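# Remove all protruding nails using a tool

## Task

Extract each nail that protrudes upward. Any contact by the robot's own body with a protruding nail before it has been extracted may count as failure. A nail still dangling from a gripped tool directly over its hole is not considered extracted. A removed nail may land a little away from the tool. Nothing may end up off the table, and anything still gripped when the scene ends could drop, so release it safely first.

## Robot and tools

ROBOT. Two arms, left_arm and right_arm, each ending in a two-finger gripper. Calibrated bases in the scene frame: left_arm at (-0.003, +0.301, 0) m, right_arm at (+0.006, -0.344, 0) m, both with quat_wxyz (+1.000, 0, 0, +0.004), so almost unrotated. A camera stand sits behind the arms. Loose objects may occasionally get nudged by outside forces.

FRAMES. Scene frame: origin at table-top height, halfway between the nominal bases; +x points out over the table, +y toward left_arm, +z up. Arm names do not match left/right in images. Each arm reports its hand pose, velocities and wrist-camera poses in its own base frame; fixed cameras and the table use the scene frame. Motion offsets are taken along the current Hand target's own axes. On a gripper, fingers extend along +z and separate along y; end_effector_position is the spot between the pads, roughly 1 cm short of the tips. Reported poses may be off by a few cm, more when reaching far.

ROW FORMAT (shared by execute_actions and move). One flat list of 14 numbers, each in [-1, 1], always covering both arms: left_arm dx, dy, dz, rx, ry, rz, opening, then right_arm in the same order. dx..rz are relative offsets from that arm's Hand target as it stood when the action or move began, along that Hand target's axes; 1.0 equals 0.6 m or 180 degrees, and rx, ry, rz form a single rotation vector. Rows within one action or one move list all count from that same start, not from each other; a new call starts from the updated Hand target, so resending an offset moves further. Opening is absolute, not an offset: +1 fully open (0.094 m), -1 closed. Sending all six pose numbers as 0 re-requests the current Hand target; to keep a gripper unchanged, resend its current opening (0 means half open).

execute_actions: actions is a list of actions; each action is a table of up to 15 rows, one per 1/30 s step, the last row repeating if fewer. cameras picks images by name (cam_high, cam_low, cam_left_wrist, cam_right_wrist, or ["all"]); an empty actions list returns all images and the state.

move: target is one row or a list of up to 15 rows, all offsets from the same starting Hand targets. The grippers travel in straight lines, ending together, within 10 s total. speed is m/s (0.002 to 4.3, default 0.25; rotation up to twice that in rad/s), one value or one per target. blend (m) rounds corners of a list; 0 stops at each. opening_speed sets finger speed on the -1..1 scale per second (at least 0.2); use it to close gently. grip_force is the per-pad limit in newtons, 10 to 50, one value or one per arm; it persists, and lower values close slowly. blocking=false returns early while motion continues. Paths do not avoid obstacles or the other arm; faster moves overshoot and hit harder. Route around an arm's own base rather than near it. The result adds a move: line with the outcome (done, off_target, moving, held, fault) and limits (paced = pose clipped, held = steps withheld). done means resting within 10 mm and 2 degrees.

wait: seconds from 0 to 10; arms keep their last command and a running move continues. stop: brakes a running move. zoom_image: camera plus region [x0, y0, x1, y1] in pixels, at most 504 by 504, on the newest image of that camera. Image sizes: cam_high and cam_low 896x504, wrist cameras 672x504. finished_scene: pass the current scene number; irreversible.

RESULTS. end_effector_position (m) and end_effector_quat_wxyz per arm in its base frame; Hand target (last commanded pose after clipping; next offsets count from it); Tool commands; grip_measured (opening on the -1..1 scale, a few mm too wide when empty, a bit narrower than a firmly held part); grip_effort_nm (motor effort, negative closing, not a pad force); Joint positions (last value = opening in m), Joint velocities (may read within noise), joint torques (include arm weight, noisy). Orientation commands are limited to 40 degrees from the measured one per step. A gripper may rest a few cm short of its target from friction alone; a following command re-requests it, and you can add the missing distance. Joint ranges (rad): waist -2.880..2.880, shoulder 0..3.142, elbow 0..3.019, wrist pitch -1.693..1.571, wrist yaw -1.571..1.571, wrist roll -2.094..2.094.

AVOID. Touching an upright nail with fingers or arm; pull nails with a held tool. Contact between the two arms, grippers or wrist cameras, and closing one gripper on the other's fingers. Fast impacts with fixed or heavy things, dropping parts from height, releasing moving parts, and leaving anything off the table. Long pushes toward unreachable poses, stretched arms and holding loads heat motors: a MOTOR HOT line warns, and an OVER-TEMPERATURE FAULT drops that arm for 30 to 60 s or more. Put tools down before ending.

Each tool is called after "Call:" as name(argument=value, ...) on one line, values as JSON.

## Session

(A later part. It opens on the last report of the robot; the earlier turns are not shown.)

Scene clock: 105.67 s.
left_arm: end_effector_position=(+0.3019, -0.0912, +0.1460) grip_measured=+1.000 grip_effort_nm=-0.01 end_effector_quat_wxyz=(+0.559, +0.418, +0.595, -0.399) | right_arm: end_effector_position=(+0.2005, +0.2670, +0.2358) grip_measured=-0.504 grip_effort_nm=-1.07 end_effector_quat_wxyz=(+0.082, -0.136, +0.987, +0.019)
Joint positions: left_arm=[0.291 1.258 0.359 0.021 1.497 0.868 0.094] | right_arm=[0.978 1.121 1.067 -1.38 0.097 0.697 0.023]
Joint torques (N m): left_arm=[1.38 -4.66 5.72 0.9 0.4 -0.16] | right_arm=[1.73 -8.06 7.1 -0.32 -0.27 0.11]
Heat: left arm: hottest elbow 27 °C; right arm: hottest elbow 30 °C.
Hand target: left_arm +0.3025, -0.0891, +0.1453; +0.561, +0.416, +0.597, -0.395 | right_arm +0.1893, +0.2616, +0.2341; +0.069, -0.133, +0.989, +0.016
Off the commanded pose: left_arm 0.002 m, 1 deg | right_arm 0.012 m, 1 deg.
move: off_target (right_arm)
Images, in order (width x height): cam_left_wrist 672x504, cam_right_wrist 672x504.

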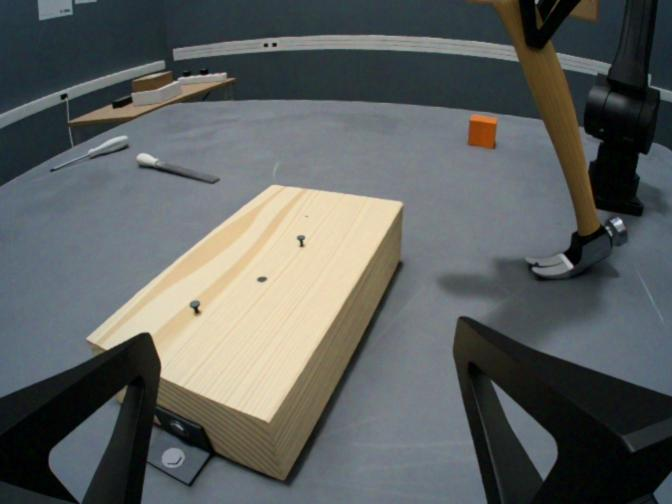

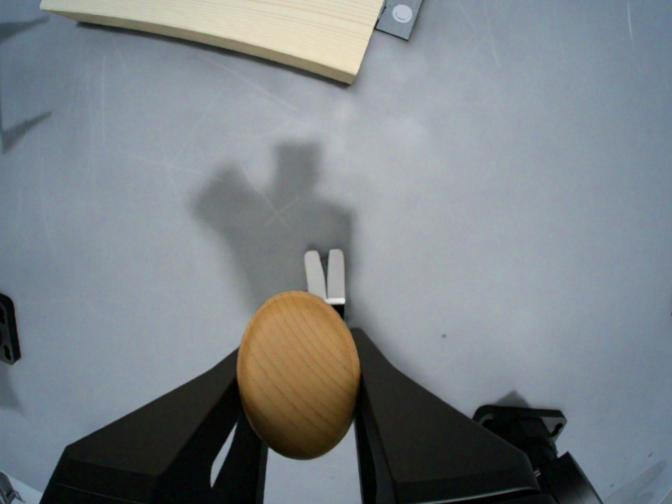

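Call:
move(target=[0,0,0,0,0,0,1,0.0,0,-0.12,0,0,0,-1], speed=0.1, cameras=["cam_left_wrist","cam_right_wrist"])

Call:
zoom_image(camera="cam_left_wrist", region=[440, 120, 670, 300])

Scene clock: 107.27 s.
left_arm: end_effector_position=(+0.3019, -0.0912, +0.1460) grip_measured=+1.000 grip_effort_nm=0.00 end_effector_quat_wxyz=(+0.559, +0.418, +0.595, -0.399) | right_arm: end_effector_position=(+0.1780, +0.2483, +0.2699) grip_measured=-0.504 grip_effort_nm=-1.07 end_effector_quat_wxyz=(+0.048, -0.136, +0.989, -0.013)
Joint positions: left_arm=[0.291 1.258 0.359 0.021 1.497 0.868 0.094] | right_arm=[1.002 1.106 1.151 -1.573 0.09 0.727 0.023]
Joint torques (N m): left_arm=[1.49 -4.6 5.7 0.94 0.41 -0.16] | right_arm=[1.61 -7.71 13.75 -0.51 0.01 -0.01]
Heat: left arm: hottest elbow 27 °C; right arm: hottest elbow 30 °C.
Hand target: left_arm +0.3025, -0.0891, +0.1453; +0.561, +0.416, +0.597, -0.395 | right_arm +0.1797, +0.2580, +0.3054; +0.069, -0.133, +0.989, +0.016
Off the commanded pose: left_arm 0.002 m, 1 deg | right_arm 0.037 m, 4 deg.
move: off_target (right_arm)
Images, in order (width x height): cam_left_wrist 672x504, cam_right_wrist 672x504.

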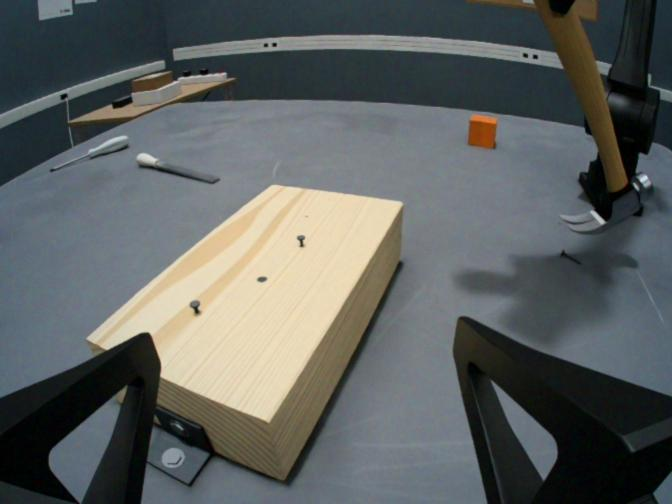

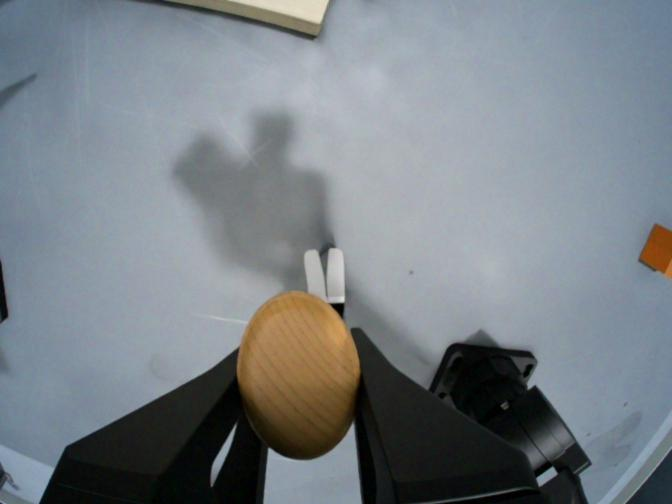

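Scaled by 2.191 from the camera's 672x504 image, which has a finer 960x720 frame.

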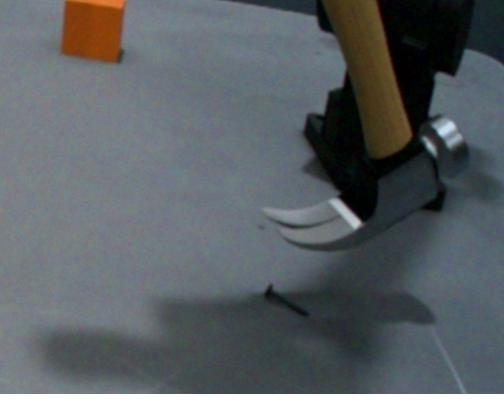

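Call:
move(target=[[0,0,0,0,0,0,1,-0.1,0.088,0.02,0,0,0,-1],[0,0,0,0,0,0,1,-0.24,0.088,0.065,0,0.02,0,-1]], speed=0.15, blend=0.01, cameras=["cam_left_wrist","cam_right_wrist"])

Scene clock: 109.73 s.
left_arm: end_effector_position=(+0.3019, -0.0912, +0.1460) grip_measured=+1.000 grip_effort_nm=0.00 end_effector_quat_wxyz=(+0.559, +0.418, +0.595, -0.399) | right_arm: end_effector_position=(+0.2964, +0.3359, +0.2568) grip_measured=-0.504 grip_effort_nm=-1.07 end_effector_quat_wxyz=(+0.016, -0.127, +0.992, -0.010)
Joint positions: left_arm=[0.291 1.258 0.359 0.021 1.497 0.868 0.094] | right_arm=[0.863 1.502 1.481 -1.539 0.036 0.607 0.023]
Joint torques (N m): left_arm=[1.32 -4.66 5.65 0.92 0.41 -0.16] | right_arm=[0.56 -12.75 13.75 -0.32 0.09 -0.32]
Heat: left arm: hottest elbow 27 °C; right arm: hottest elbow 30 °C.
Hand target: left_arm +0.3025, -0.0891, +0.1453; +0.561, +0.416, +0.597, -0.395 | right_arm +0.3085, +0.3483, +0.2878; +0.038, -0.133, +0.990, +0.012
Off the commanded pose: left_arm 0.002 m, 1 deg | right_arm 0.036 m, 4 deg.
move: off_target (right_arm)
Images, in order (width x height): cam_left_wrist 672x504, cam_right_wrist 672x504.

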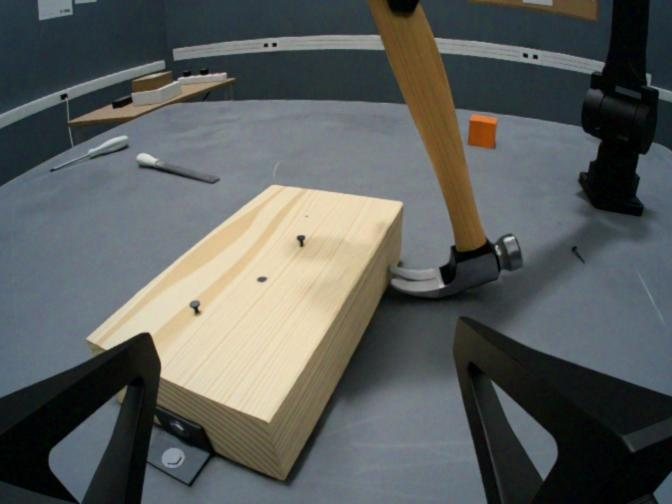

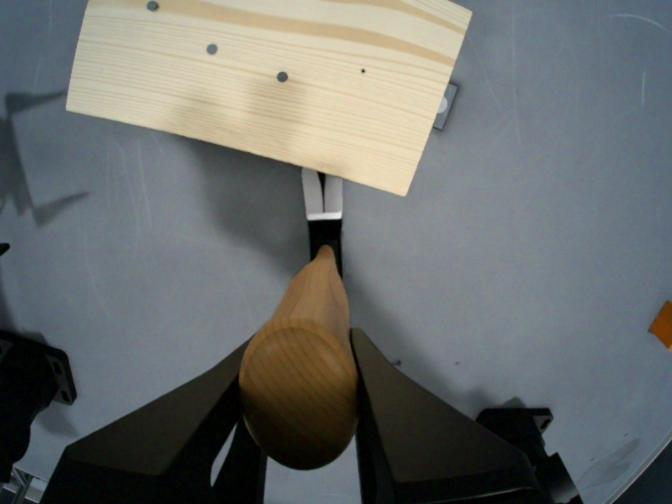

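Call:
move(target=[[0,0,0,0,0,0,1,-0.11,0,0.02,0,-0.0,0,-1],[0,0,0,0,0,0,1,-0.22,0,0.06,0,0.0,0,-1],[0,0,0,0,0,0,1,-0.32,0,0.12,0,0.0,0,-1]], speed=0.1, blend=0.01, cameras=["cam_left_wrist","cam_right_wrist"])

Scene clock: 112.73 s.
left_arm: end_effector_position=(+0.3019, -0.0912, +0.1460) grip_measured=+1.000 grip_effort_nm=0.00 end_effector_quat_wxyz=(+0.559, +0.418, +0.595, -0.399) | right_arm: end_effector_position=(+0.4504, +0.3908, +0.1868) grip_measured=-0.504 grip_effort_nm=-1.07 end_effector_quat_wxyz=(-0.030, -0.131, +0.991, -0.021)
Joint positions: left_arm=[0.291 1.258 0.359 0.021 1.497 0.868 0.094] | right_arm=[0.716 1.974 1.926 -1.596 0.003 0.453 0.023]
Joint torques (N m): left_arm=[1.49 -4.6 5.68 0.92 0.4 -0.16] | right_arm=[-1.85 -19.84 16.5 1.4 0.9 -0.54]
Heat: left arm: hottest elbow 27 °C; right arm: hottest elbow 31 °C.
Hand target: left_arm +0.3025, -0.0891, +0.1453; +0.561, +0.416, +0.597, -0.395 | right_arm +0.4983, +0.4012, +0.2310; +0.038, -0.133, +0.990, +0.012
Off the commanded pose: left_arm 0.002 m, 1 deg | right_arm 0.066 m, 9 deg.
move: off_target (right_arm)
Images, in order (width x height): cam_left_wrist 672x504, cam_right_wrist 672x504.

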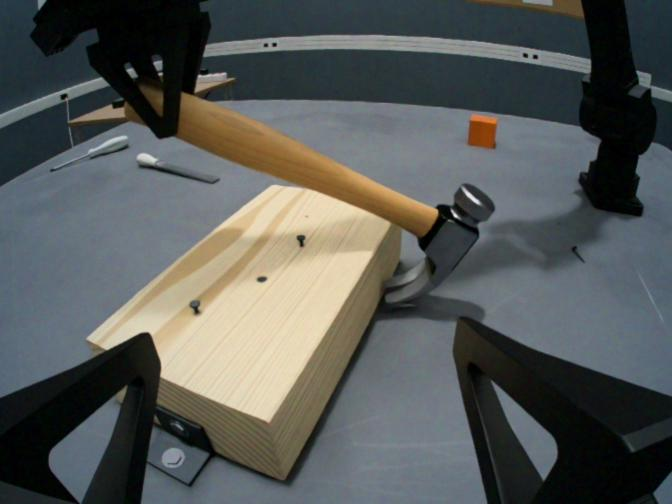

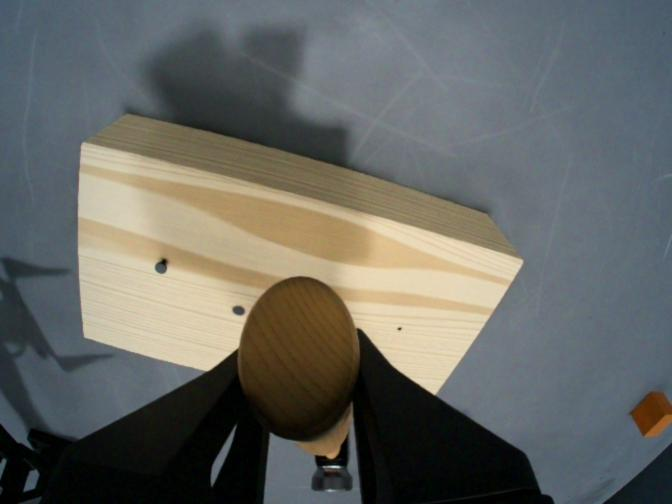

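Call:
move(target=[[0,0,0,0,0,0,1,0.13,0,-0.02,0,0,0,-1],[0,0,0,0,0,0,1,0.14,0,-0.19,0,0,0,-1]], speed=0.1, blend=0.01, cameras=["cam_left_wrist","cam_right_wrist"])

Scene clock: 115.33 s.
left_arm: end_effector_position=(+0.3019, -0.0912, +0.1460) grip_measured=+1.000 grip_effort_nm=0.00 end_effector_quat_wxyz=(+0.559, +0.418, +0.595, -0.399) | right_arm: end_effector_position=(+0.4060, +0.3722, +0.2934) grip_measured=-0.504 grip_effort_nm=-1.07 end_effector_quat_wxyz=(+0.021, -0.135, +0.991, -0.002)
Joint positions: left_arm=[0.291 1.258 0.359 0.021 1.497 0.868 0.094] | right_arm=[0.752 1.774 1.914 -1.679 0.028 0.48 0.023]
Joint torques (N m): left_arm=[1.38 -4.78 5.67 0.92 0.41 -0.16] | right_arm=[0.85 -19.25 12.92 -0.27 0 -0.11]
Heat: left arm: hottest elbow 26 °C; right arm: hottest elbow 32 °C.
Hand target: left_arm +0.3025, -0.0891, +0.1453; +0.561, +0.416, +0.597, -0.395 | right_arm +0.4093, +0.3753, +0.3382; +0.038, -0.133, +0.990, +0.012
Off the commanded pose: left_arm 0.002 m, 1 deg | right_arm 0.045 m, 3 deg.
joint sent to its limit (right arm) — joint 4 (wrist pitch), lower limit. The joint targets still meet the commanded pose.
move: off_target (right_arm)
Images, in order (width x height): cam_left_wrist 672x504, cam_right_wrist 672x504.

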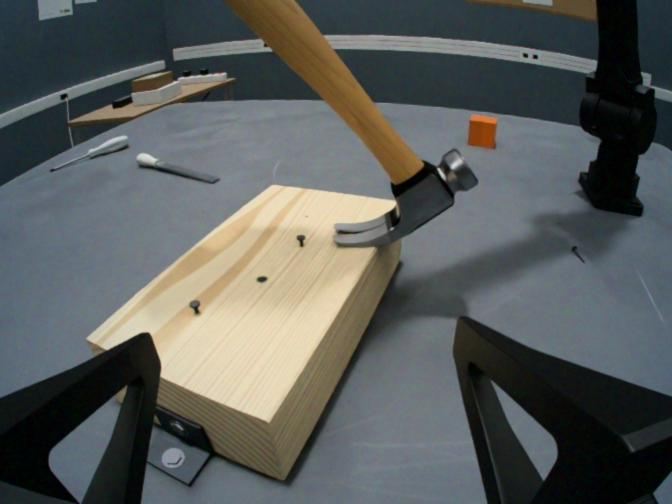

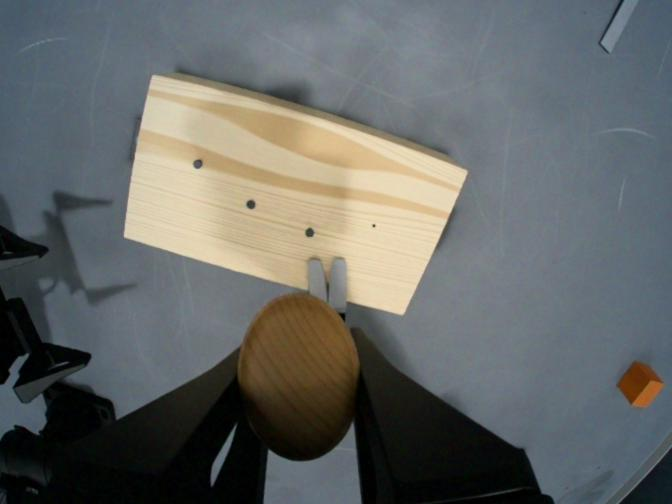

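Call:
move(target=[0,0,0,0,0,0,1,0,0.027,0,0,0,0,-1], speed=0.05, cameras=["cam_left_wrist","cam_right_wrist"])

Call:
zoom_image(camera="cam_left_wrist", region=[240, 140, 480, 320])

Call:
zoom_image(camera="cam_right_wrist", region=[240, 180, 420, 340])

Scene clock: 116.60 s.
left_arm: end_effector_position=(+0.3019, -0.0912, +0.1460) grip_measured=+1.000 grip_effort_nm=-0.01 end_effector_quat_wxyz=(+0.559, +0.418, +0.595, -0.399) | right_arm: end_effector_position=(+0.4017, +0.3824, +0.3011) grip_measured=-0.504 grip_effort_nm=-1.07 end_effector_quat_wxyz=(+0.030, -0.138, +0.990, +0.003)
Joint positions: left_arm=[0.291 1.258 0.359 0.021 1.497 0.868 0.094] | right_arm=[0.771 1.774 1.934 -1.679 0.029 0.493 0.023]
Joint torques (N m): left_arm=[1.32 -4.6 5.71 0.94 0.4 -0.16] | right_arm=[0.5 -18.08 13.33 -0.34 0.04 0.06]
Heat: left arm: hottest elbow 26 °C; right arm: hottest elbow 32 °C.
Hand target: left_arm +0.3025, -0.0891, +0.1453; +0.561, +0.416, +0.597, -0.395 | right_arm +0.4051, +0.3908, +0.3384; +0.038, -0.133, +0.990, +0.012
Off the commanded pose: left_arm 0.002 m, 1 deg | right_arm 0.038 m, 2 deg.
joint sent to its limit (right arm) — joint 4 (wrist pitch), lower limit. The joint targets are off in orientation, not in position.
move: off_target (right_arm)
Images, in order (width x height): cam_left_wrist 672x504, cam_right_wrist 672x504.

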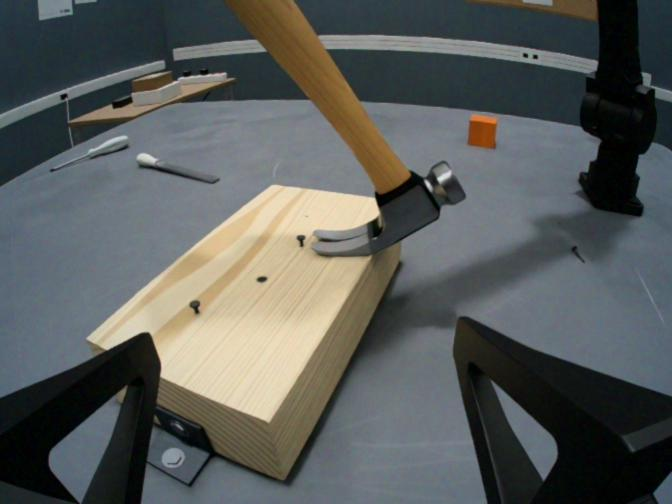

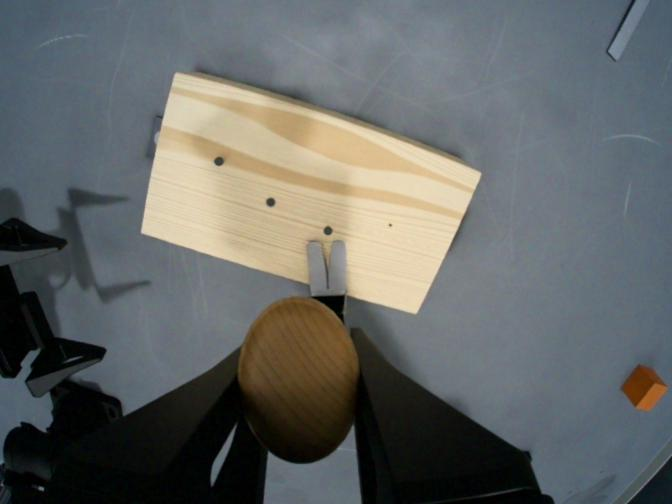

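Scaled by 2.100 from the camera's 672x504 image, which has a finer 960x720 frame.

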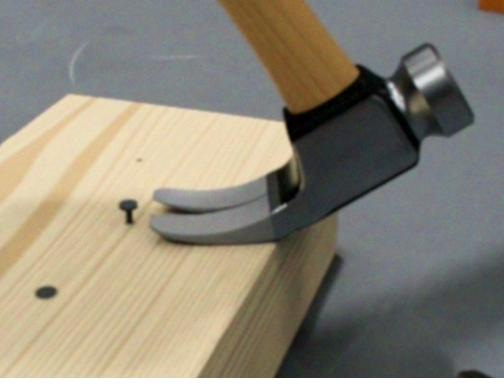

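Scaled by 2.800 from the camera's 672x504 image, which has a finer 960x720 frame.

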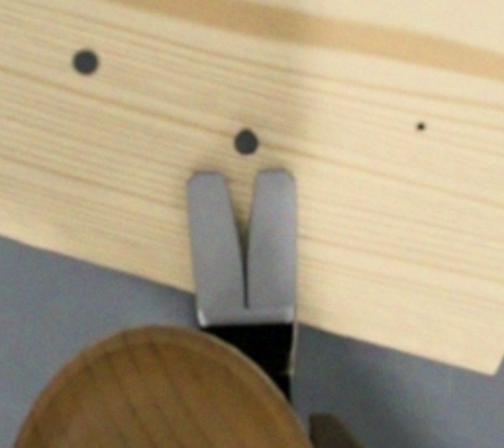

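Call:
move(target=[0,0,0,0,0,0,1,-0.035,0,0.04,0,0,0,-1], speed=0.05, cameras=["cam_left_wrist","cam_right_wrist"])

Call:
zoom_image(camera="cam_left_wrist", region=[240, 140, 480, 320])

Call:
zoom_image(camera="cam_right_wrist", region=[240, 180, 420, 340])

Scene clock: 117.93 s.
left_arm: end_effector_position=(+0.3019, -0.0912, +0.1460) grip_measured=+1.000 grip_effort_nm=-0.01 end_effector_quat_wxyz=(+0.559, +0.418, +0.595, -0.399) | right_arm: end_effector_position=(+0.4110, +0.3882, +0.2994) grip_measured=-0.504 grip_effort_nm=-1.07 end_effector_quat_wxyz=(+0.028, -0.136, +0.990, +0.003)
Joint positions: left_arm=[0.291 1.258 0.359 0.021 1.497 0.868 0.094] | right_arm=[0.766 1.808 1.977 -1.692 0.028 0.493 0.023]
Joint torques (N m): left_arm=[1.44 -4.54 5.68 0.92 0.41 -0.16] | right_arm=[-0.26 -15.79 13.6 0.24 0.06 -0.17]
Heat: left arm: hottest elbow 26 °C; right arm: hottest elbow 32 °C.
Hand target: left_arm +0.3025, -0.0891, +0.1453; +0.561, +0.416, +0.597, -0.395 | right_arm +0.4270, +0.3972, +0.3160; +0.038, -0.133, +0.990, +0.012
Off the commanded pose: left_arm 0.002 m, 1 deg | right_arm 0.025 m, 2 deg.
joint sent to its limit (right arm) — joint 4 (wrist pitch), lower limit. The joint targets still meet the commanded pose.
move: off_target (right_arm)
Images, in order (width x height): cam_left_wrist 672x504, cam_right_wrist 672x504.

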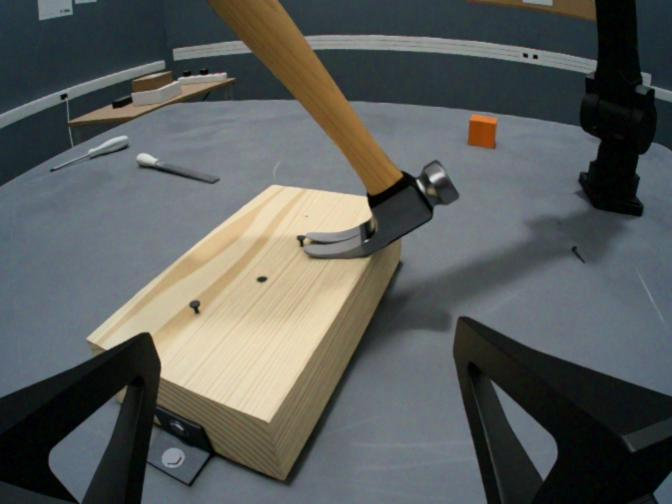

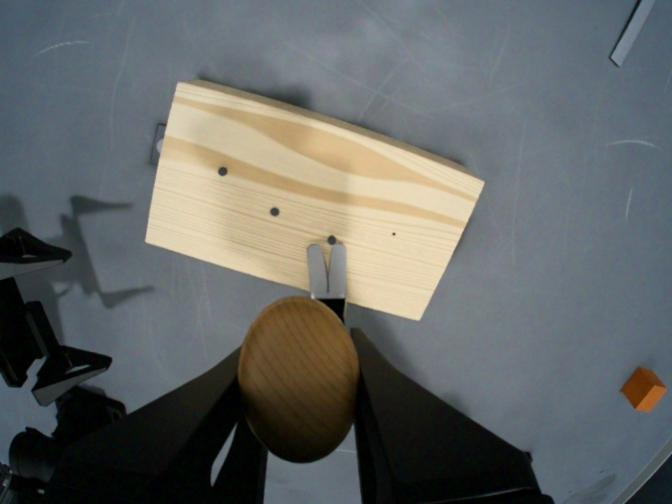

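Scaled by 2.100 from the camera's 672x504 image, which has a finer 960x720 frame.

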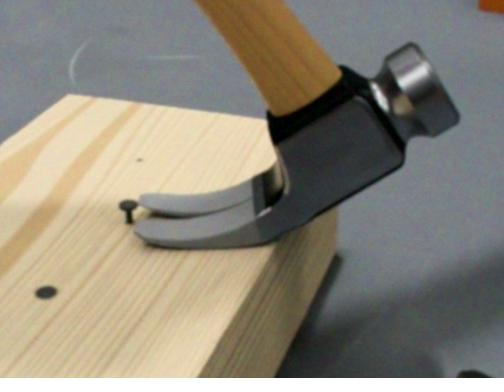

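Scaled by 2.800 from the camera's 672x504 image, which has a finer 960x720 frame.

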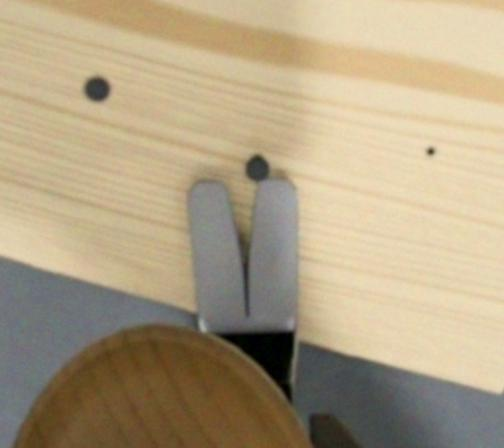

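Call:
move(target=[[0,0,0,0,0,0,1,0.025,-0.005,0,0,0,0,-1],[0,0,0,0,0,0,1,0.02,-0.014,0,0,0,0,-1],[0,0,0,0,0,0,1,-0.02,-0.014,0.008,0,0,0,-1]], speed=0.05, cameras=["cam_left_wrist","cam_right_wrist"])

Call:
zoom_image(camera="cam_left_wrist", region=[240, 140, 480, 320])

Call:
zoom_image(camera="cam_right_wrist", region=[240, 180, 420, 340])

Scene clock: 120.20 s.
left_arm: end_effector_position=(+0.3019, -0.0912, +0.1460) grip_measured=+1.000 grip_effort_nm=0.00 end_effector_quat_wxyz=(+0.559, +0.418, +0.595, -0.399) | right_arm: end_effector_position=(+0.4200, +0.3876, +0.2971) grip_measured=-0.504 grip_effort_nm=-1.07 end_effector_quat_wxyz=(+0.025, -0.134, +0.991, +0.008)
Joint positions: left_arm=[0.291 1.258 0.359 0.021 1.497 0.868 0.094] | right_arm=[0.751 1.825 1.995 -1.692 0.015 0.481 0.023]
Joint torques (N m): left_arm=[1.38 -4.66 5.71 0.94 0.41 -0.16] | right_arm=[-0.73 -15.44 13.55 0.13 0.42 -0.32]
Heat: left arm: hottest elbow 26 °C; right arm: hottest elbow 33 °C.
Hand target: left_arm +0.3025, -0.0891, +0.1453; +0.561, +0.416, +0.597, -0.395 | right_arm +0.4412, +0.3923, +0.3123; +0.038, -0.133, +0.990, +0.012
Off the commanded pose: left_arm 0.002 m, 1 deg | right_arm 0.026 m, 2 deg.
joint sent to its limit (right arm) — joint 4 (wrist pitch), lower limit. The joint targets still meet the commanded pose.
move: off_target (right_arm)
Images, in order (width x height): cam_left_wrist 672x504, cam_right_wrist 672x504.

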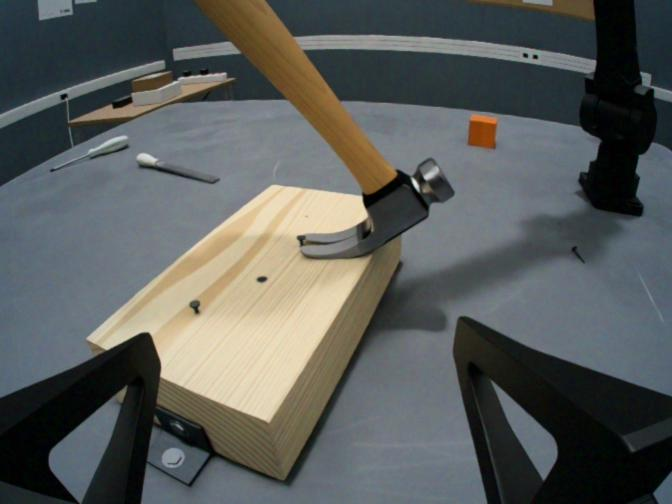

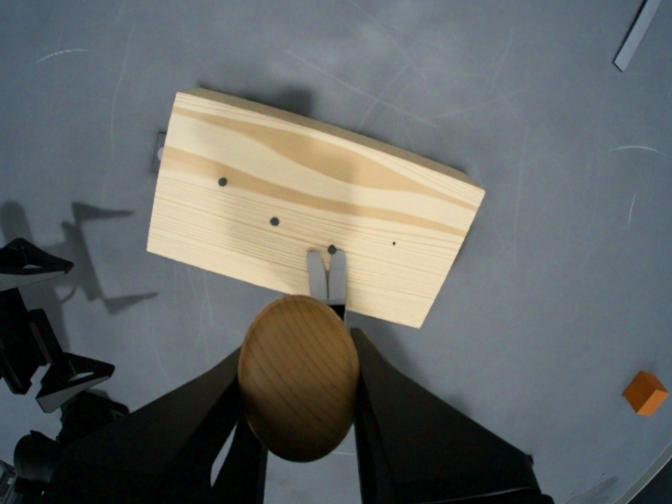

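Scaled by 2.100 from the camera's 672x504 image, which has a finer 960x720 frame.

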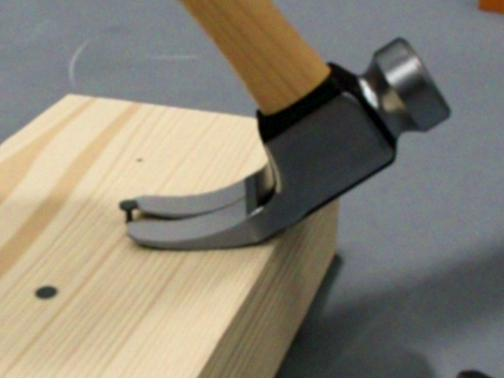

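Scaled by 2.800 from the camera's 672x504 image, which has a finer 960x720 frame.

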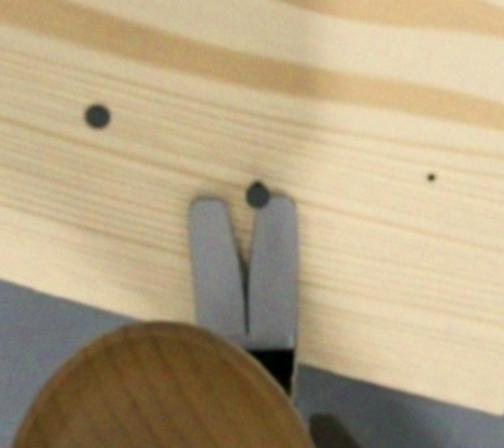

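Call:
move(target=[0,0,0,0,0,0,1,0.055,-0.02,-0.025,0,0,0,-1], speed=0.08, cameras=["cam_right_wrist"])

Call:
zoom_image(camera="cam_right_wrist", region=[240, 180, 420, 340])

Scene clock: 121.37 s.
left_arm: end_effector_position=(+0.3019, -0.0912, +0.1460) grip_measured=+1.000 grip_effort_nm=0.00 end_effector_quat_wxyz=(+0.559, +0.418, +0.595, -0.399) | right_arm: end_effector_position=(+0.4158, +0.3835, +0.2989) grip_measured=-0.504 grip_effort_nm=-1.07 end_effector_quat_wxyz=(+0.025, -0.134, +0.991, +0.008)
Joint positions: left_arm=[0.291 1.258 0.359 0.021 1.497 0.868 0.094] | right_arm=[0.751 1.807 1.975 -1.688 0.016 0.481 0.023]
Joint torques (N m): left_arm=[1.44 -4.66 5.68 0.92 0.41 -0.16] | right_arm=[-0.09 -21.19 7.6 0.17 0.42 -0.19]
Heat: left arm: hottest elbow 26 °C; right arm: hottest elbow 33 °C.
Hand target: left_arm +0.3025, -0.0891, +0.1453; +0.561, +0.416, +0.597, -0.395 | right_arm +0.4113, +0.3717, +0.3244; +0.038, -0.133, +0.990, +0.012
Off the commanded pose: left_arm 0.002 m, 1 deg | right_arm 0.028 m, 2 deg.
joint sent to its limit (right arm) — joint 4 (wrist pitch), lower limit. The joint targets still meet the commanded pose.
move: off_target (right_arm)
Images, in order (width x height): cam_right_wrist 672x504.

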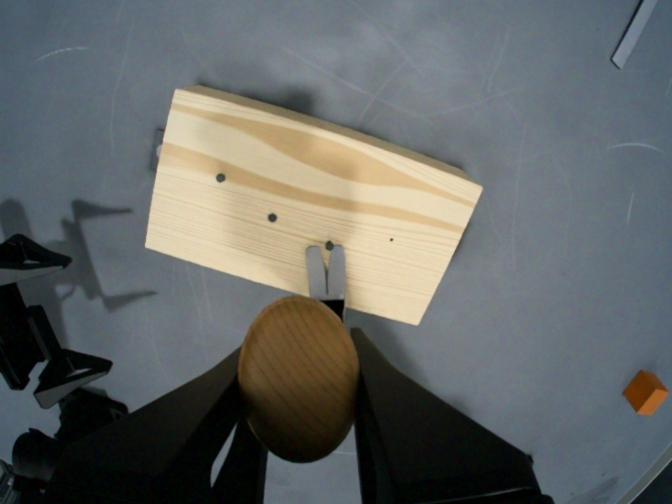

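Scaled by 2.800 from the camera's 672x504 image, which has a finer 960x720 frame.

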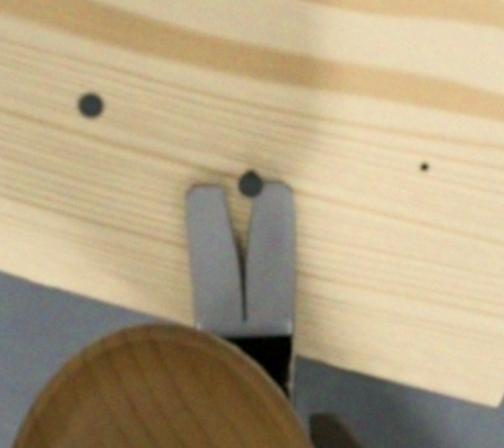

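Call:
move(target=[0,0,0,0,0,0,1,0.05,-0.004,-0.02,0,0,0,-1], speed=0.08, cameras=["cam_right_wrist"])

Call:
zoom_image(camera="cam_right_wrist", region=[240, 180, 420, 340])

Scene clock: 122.53 s.
left_arm: end_effector_position=(+0.3019, -0.0912, +0.1460) grip_measured=+1.000 grip_effort_nm=-0.01 end_effector_quat_wxyz=(+0.559, +0.418, +0.595, -0.399) | right_arm: end_effector_position=(+0.4128, +0.3811, +0.2994) grip_measured=-0.504 grip_effort_nm=-1.07 end_effector_quat_wxyz=(+0.041, -0.134, +0.990, +0.018)
Joint positions: left_arm=[0.291 1.258 0.359 0.021 1.497 0.868 0.094] | right_arm=[0.752 1.768 1.92 -1.636 0.018 0.481 0.023]
Joint torques (N m): left_arm=[1.38 -4.6 5.68 0.92 0.41 -0.16] | right_arm=[1.2 -22.77 6.16 -1.81 0.39 0.01]
Heat: left arm: hottest elbow 26 °C; right arm: hottest elbow 33 °C.
Hand target: left_arm +0.3025, -0.0891, +0.1453; +0.561, +0.416, +0.597, -0.395 | right_arm +0.3823, +0.3611, +0.3338; +0.038, -0.133, +0.990, +0.012
Off the commanded pose: left_arm 0.002 m, 1 deg | right_arm 0.050 m, 1 deg.
joint sent to its limit (right arm) — joint 4 (wrist pitch), lower limit. The joint targets are off in position, not in orientation.
move: off_target (right_arm)
Images, in order (width x height): cam_right_wrist 672x504.

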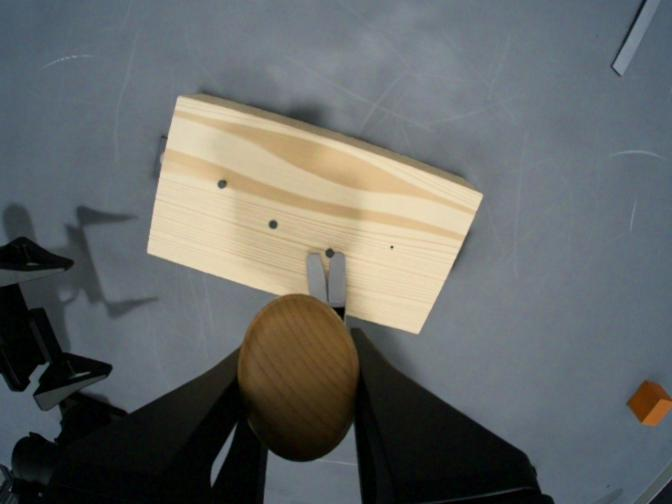

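Scaled by 2.800 from the camera's 672x504 image, which has a finer 960x720 frame.

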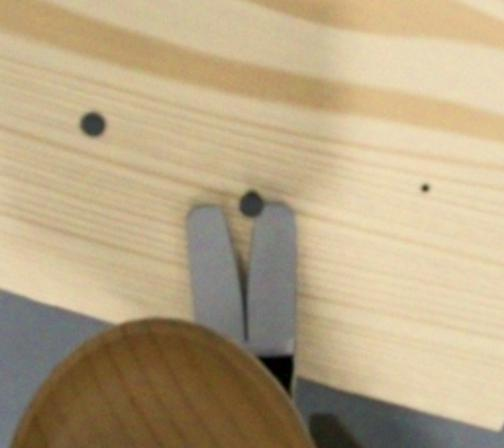

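Call:
move(target=[0,0,0,0,0,0,1,-0.125,0,0.04,0,0,0,-1], speed=0.1, cameras=["cam_left_wrist","cam_right_wrist"])

Call:
zoom_image(camera="cam_right_wrist", region=[240, 180, 420, 340])

Call:
zoom_image(camera="cam_left_wrist", region=[240, 140, 480, 320])

Scene clock: 124.17 s.
left_arm: end_effector_position=(+0.3019, -0.0912, +0.1460) grip_measured=+1.000 grip_effort_nm=0.00 end_effector_quat_wxyz=(+0.559, +0.418, +0.595, -0.399) | right_arm: end_effector_position=(+0.4367, +0.3817, +0.2984) grip_measured=-0.504 grip_effort_nm=-1.07 end_effector_quat_wxyz=(+0.028, -0.129, +0.991, +0.015)
Joint positions: left_arm=[0.291 1.258 0.359 0.021 1.497 0.868 0.094] | right_arm=[0.721 1.841 2.021 -1.687 0.006 0.461 0.023]
Joint torques (N m): left_arm=[1.44 -4.6 5.71 0.92 0.41 -0.16] | right_arm=[-1.14 -16.67 13.22 0.03 0.66 -0.49]
Heat: left arm: hottest elbow 26 °C; right arm: hottest elbow 33 °C.
Hand target: left_arm +0.3025, -0.0891, +0.1453; +0.561, +0.416, +0.597, -0.395 | right_arm +0.4562, +0.3815, +0.3160; +0.038, -0.133, +0.990, +0.012
Off the commanded pose: left_arm 0.002 m, 1 deg | right_arm 0.026 m, 1 deg.
joint sent to its limit (right arm) — joint 4 (wrist pitch), lower limit. The joint targets still meet the commanded pose.
move: off_target (right_arm)
Images, in order (width x height): cam_left_wrist 672x504, cam_right_wrist 672x504.

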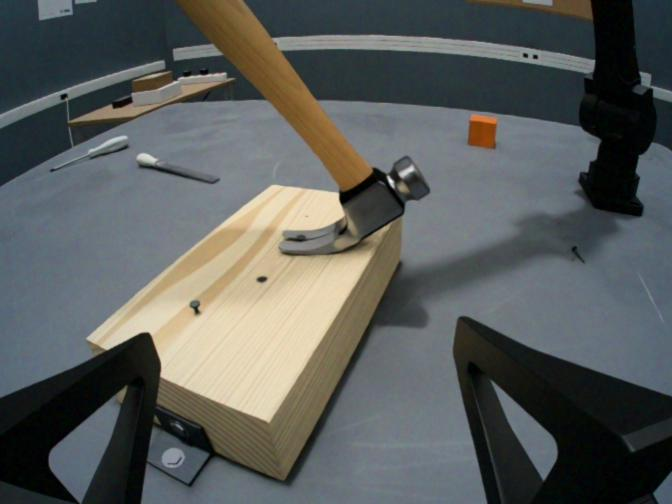

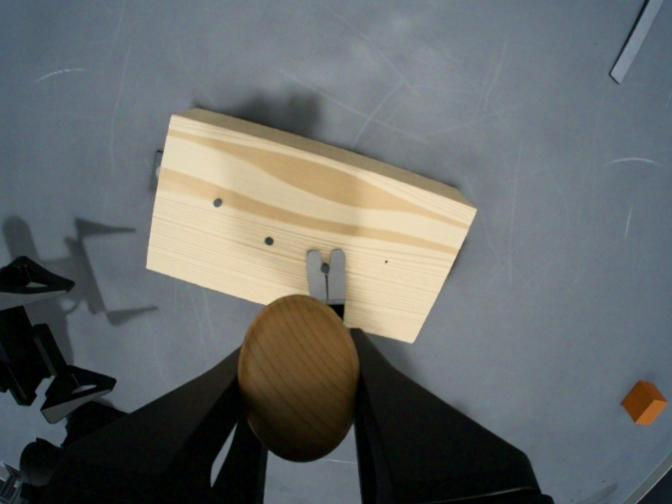

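Scaled by 2.800 from the camera's 672x504 image, which has a finer 960x720 frame.

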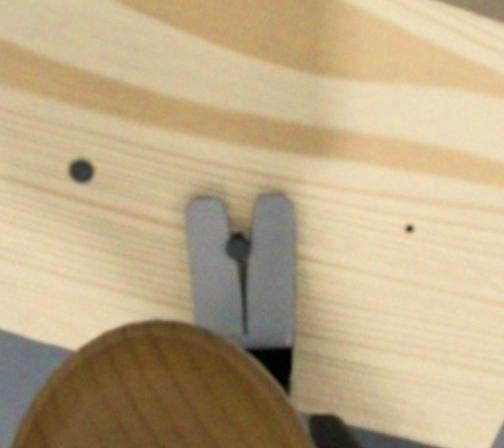

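Scaled by 2.100 from the camera's 672x504 image, which has a finer 960x720 frame.

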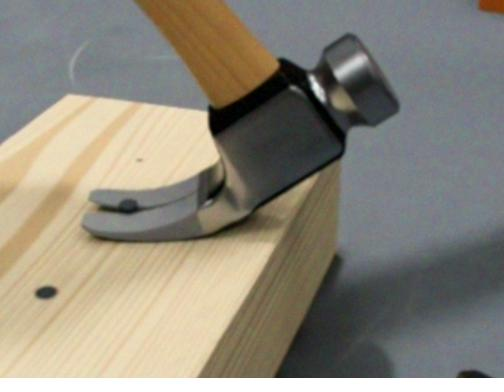

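Call:
move(target=[[0,0,0,0,0,0,1,0.075,0,-0.015,0,-0.055,0,-1],[0,0,0,0,0,0,1,0.145,0,-0.02,0,-0.122,0,-1]], speed=0.08, blend=0.005, cameras=["cam_left_wrist"])

Call:
zoom_image(camera="cam_left_wrist", region=[240, 140, 480, 320])

Scene clock: 127.07 s.
left_arm: end_effector_position=(+0.3019, -0.0912, +0.1460) grip_measured=+1.000 grip_effort_nm=0.00 end_effector_quat_wxyz=(+0.559, +0.418, +0.595, -0.399) | right_arm: end_effector_position=(+0.4077, +0.3778, +0.3064) grip_measured=-0.504 grip_effort_nm=-1.07 end_effector_quat_wxyz=(+0.239, -0.130, +0.962, +0.042)
Joint positions: left_arm=[0.291 1.258 0.359 0.021 1.497 0.868 0.094] | right_arm=[0.82 1.52 1.559 -1.176 0.233 0.501 0.023]
Joint torques (N m): left_arm=[1.49 -4.6 5.7 0.92 0.41 -0.16] | right_arm=[2.43 -19.43 5.57 -1.7 0.29 0.2]
Heat: left arm: hottest elbow 26 °C; right arm: hottest elbow 32 °C.
Hand target: left_arm +0.3025, -0.0891, +0.1453; +0.561, +0.416, +0.597, -0.395 | right_arm +0.3716, +0.3583, +0.3209; +0.226, -0.128, +0.965, +0.037
Off the commanded pose: left_arm 0.002 m, 1 deg | right_arm 0.044 m, 2 deg.
move: off_target (right_arm)
Images, in order (width x height): cam_left_wrist 672x504.

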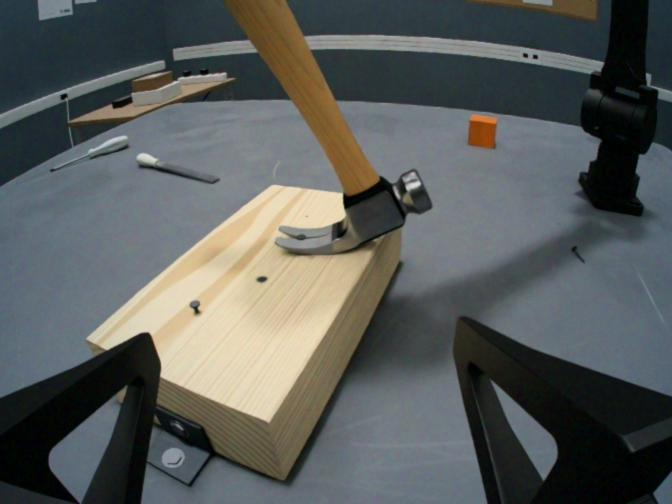

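Scaled by 2.100 from the camera's 672x504 image, which has a finer 960x720 frame.

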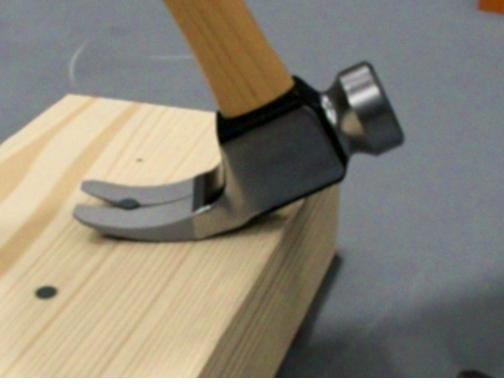

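Call:
move(target=[[0,0,0,0,0,0,1,0.06,0,-0.02,0,-0.05,0,-1],[0,0,0,0,0,0,1,0.11,0,-0.05,0,-0.09,0,-1]], speed=0.05, blend=0.005, cameras=["cam_left_wrist"])

Call:
zoom_image(camera="cam_left_wrist", region=[240, 140, 480, 320])

Scene clock: 130.57 s.
left_arm: end_effector_position=(+0.3019, -0.0912, +0.1460) grip_measured=+1.000 grip_effort_nm=0.00 end_effector_quat_wxyz=(+0.559, +0.418, +0.595, -0.399) | right_arm: end_effector_position=(+0.3683, +0.3624, +0.3143) grip_measured=-0.504 grip_effort_nm=-1.07 end_effector_quat_wxyz=(+0.385, -0.099, +0.916, +0.057)
Joint positions: left_arm=[0.291 1.258 0.359 0.021 1.497 0.868 0.094] | right_arm=[0.93 1.299 1.246 -0.841 0.465 0.548 0.023]
Joint torques (N m): left_arm=[1.44 -4.66 5.68 0.91 0.4 -0.16] | right_arm=[6.12 -19.19 3.97 -2.99 0.29 0.32]
Heat: left arm: hottest elbow 26 °C; right arm: hottest elbow 32 °C.
Hand target: left_arm +0.3025, -0.0891, +0.1453; +0.561, +0.416, +0.597, -0.395 | right_arm +0.3018, +0.3392, +0.3185; +0.360, -0.122, +0.923, +0.055
Off the commanded pose: left_arm 0.002 m, 1 deg | right_arm 0.071 m, 4 deg.
move: off_target (right_arm)
Images, in order (width x height): cam_left_wrist 672x504.

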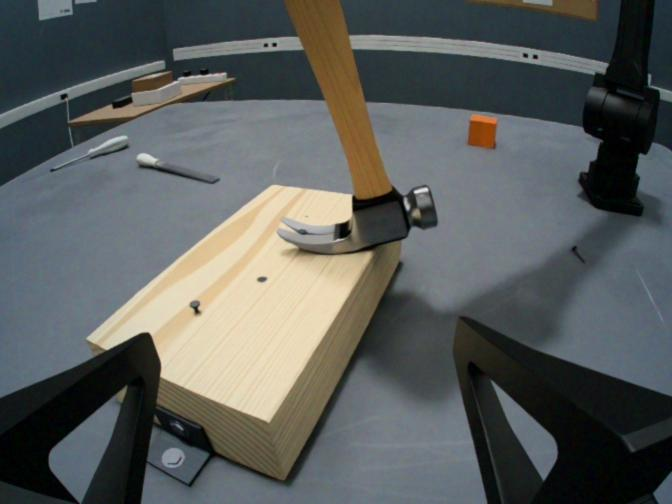

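Scaled by 2.100 from the camera's 672x504 image, which has a finer 960x720 frame.

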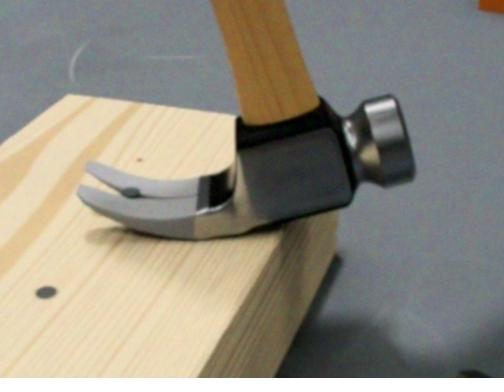

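Call:
move(target=[0,0,0,0,0,0,1,0.03,0,-0.022,0,-0.015,0,-1], speed=0.04, cameras=["cam_left_wrist"])

Call:
zoom_image(camera="cam_left_wrist", region=[240, 140, 480, 320])

Scene clock: 132.20 s.
left_arm: end_effector_position=(+0.3019, -0.0912, +0.1460) grip_measured=+1.000 grip_effort_nm=-0.01 end_effector_quat_wxyz=(+0.559, +0.418, +0.595, -0.399) | right_arm: end_effector_position=(+0.3443, +0.3529, +0.3167) grip_measured=-0.504 grip_effort_nm=-1.07 end_effector_quat_wxyz=(+0.412, -0.085, +0.905, +0.063)
Joint positions: left_arm=[0.291 1.258 0.359 0.021 1.497 0.868 0.094] | right_arm=[0.979 1.225 1.164 -0.797 0.532 0.59 0.023]
Joint torques (N m): left_arm=[1.38 -4.66 5.68 0.94 0.4 -0.16] | right_arm=[6.83 -16.62 4.89 -3.47 0 0.18]
Heat: left arm: hottest elbow 26 °C; right arm: hottest elbow 31 °C.
Hand target: left_arm +0.3025, -0.0891, +0.1453; +0.561, +0.416, +0.597, -0.395 | right_arm +0.2804, +0.3332, +0.3159; +0.381, -0.120, +0.915, +0.058
Off the commanded pose: left_arm 0.002 m, 1 deg | right_arm 0.067 m, 6 deg.
move: off_target (right_arm)
Images, in order (width x height): cam_left_wrist 672x504.

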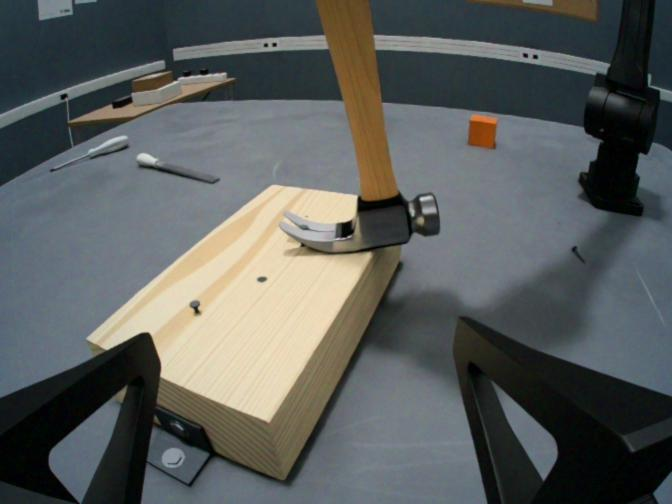

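Scaled by 2.100 from the camera's 672x504 image, which has a finer 960x720 frame.

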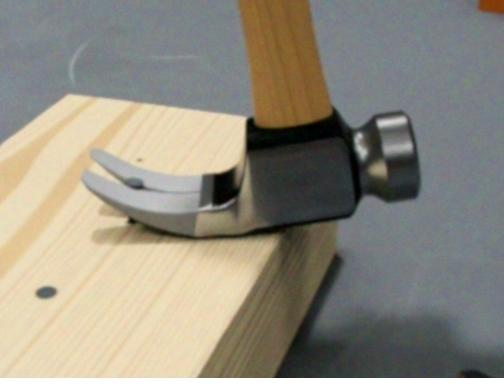

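Call:
move(target=[0,0,0,0,0,0,1,0.025,0,-0.022,0,-0.015,0,-1], speed=0.04, cameras=["cam_left_wrist"])

Call:
zoom_image(camera="cam_left_wrist", region=[240, 140, 480, 320])

Scene clock: 133.80 s.
left_arm: end_effector_position=(+0.3019, -0.0912, +0.1460) grip_measured=+1.000 grip_effort_nm=0.00 end_effector_quat_wxyz=(+0.559, +0.418, +0.595, -0.399) | right_arm: end_effector_position=(+0.2647, +0.3334, +0.3106) grip_measured=-0.504 grip_effort_nm=-1.07 end_effector_quat_wxyz=(+0.401, -0.124, +0.906, +0.058)
Joint positions: left_arm=[0.291 1.258 0.359 0.021 1.497 0.868 0.094] | right_arm=[1.13 1.082 1.057 -0.917 0.59 0.661 0.023]
Joint torques (N m): left_arm=[1.38 -4.6 5.7 0.94 0.4 -0.16] | right_arm=[0.73 -7.71 8.42 0.75 0.64 0.01]
Heat: left arm: hottest elbow 26 °C; right arm: hottest elbow 31 °C.
Hand target: left_arm +0.3025, -0.0891, +0.1453; +0.561, +0.416, +0.597, -0.395 | right_arm +0.2612, +0.3280, +0.3145; +0.403, -0.119, +0.905, +0.061
Off the commanded pose: left_arm 0.002 m, 1 deg | right_arm 0.008 m, 1 deg.
move: done
Images, in order (width x height): cam_left_wrist 672x504.

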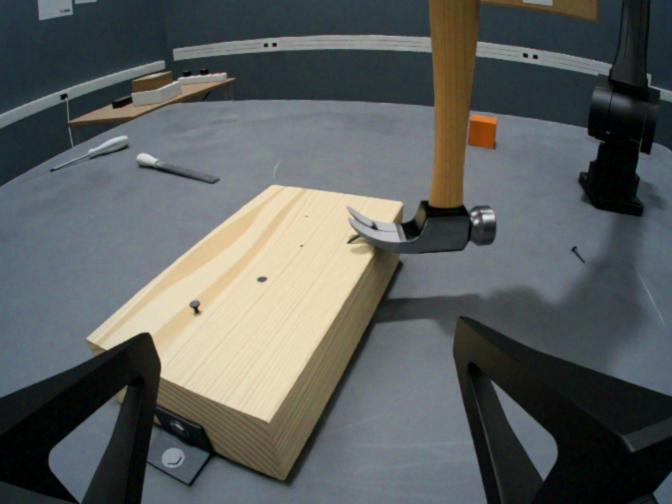

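Scaled by 2.100 from the camera's 672x504 image, which has a finer 960x720 frame.

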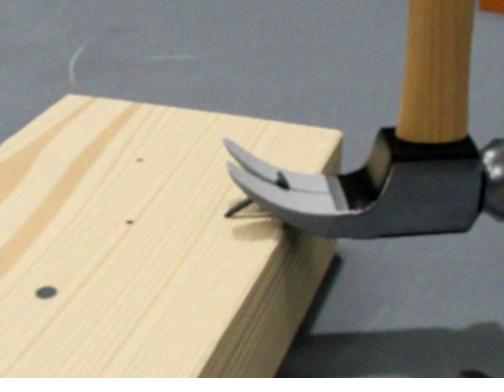

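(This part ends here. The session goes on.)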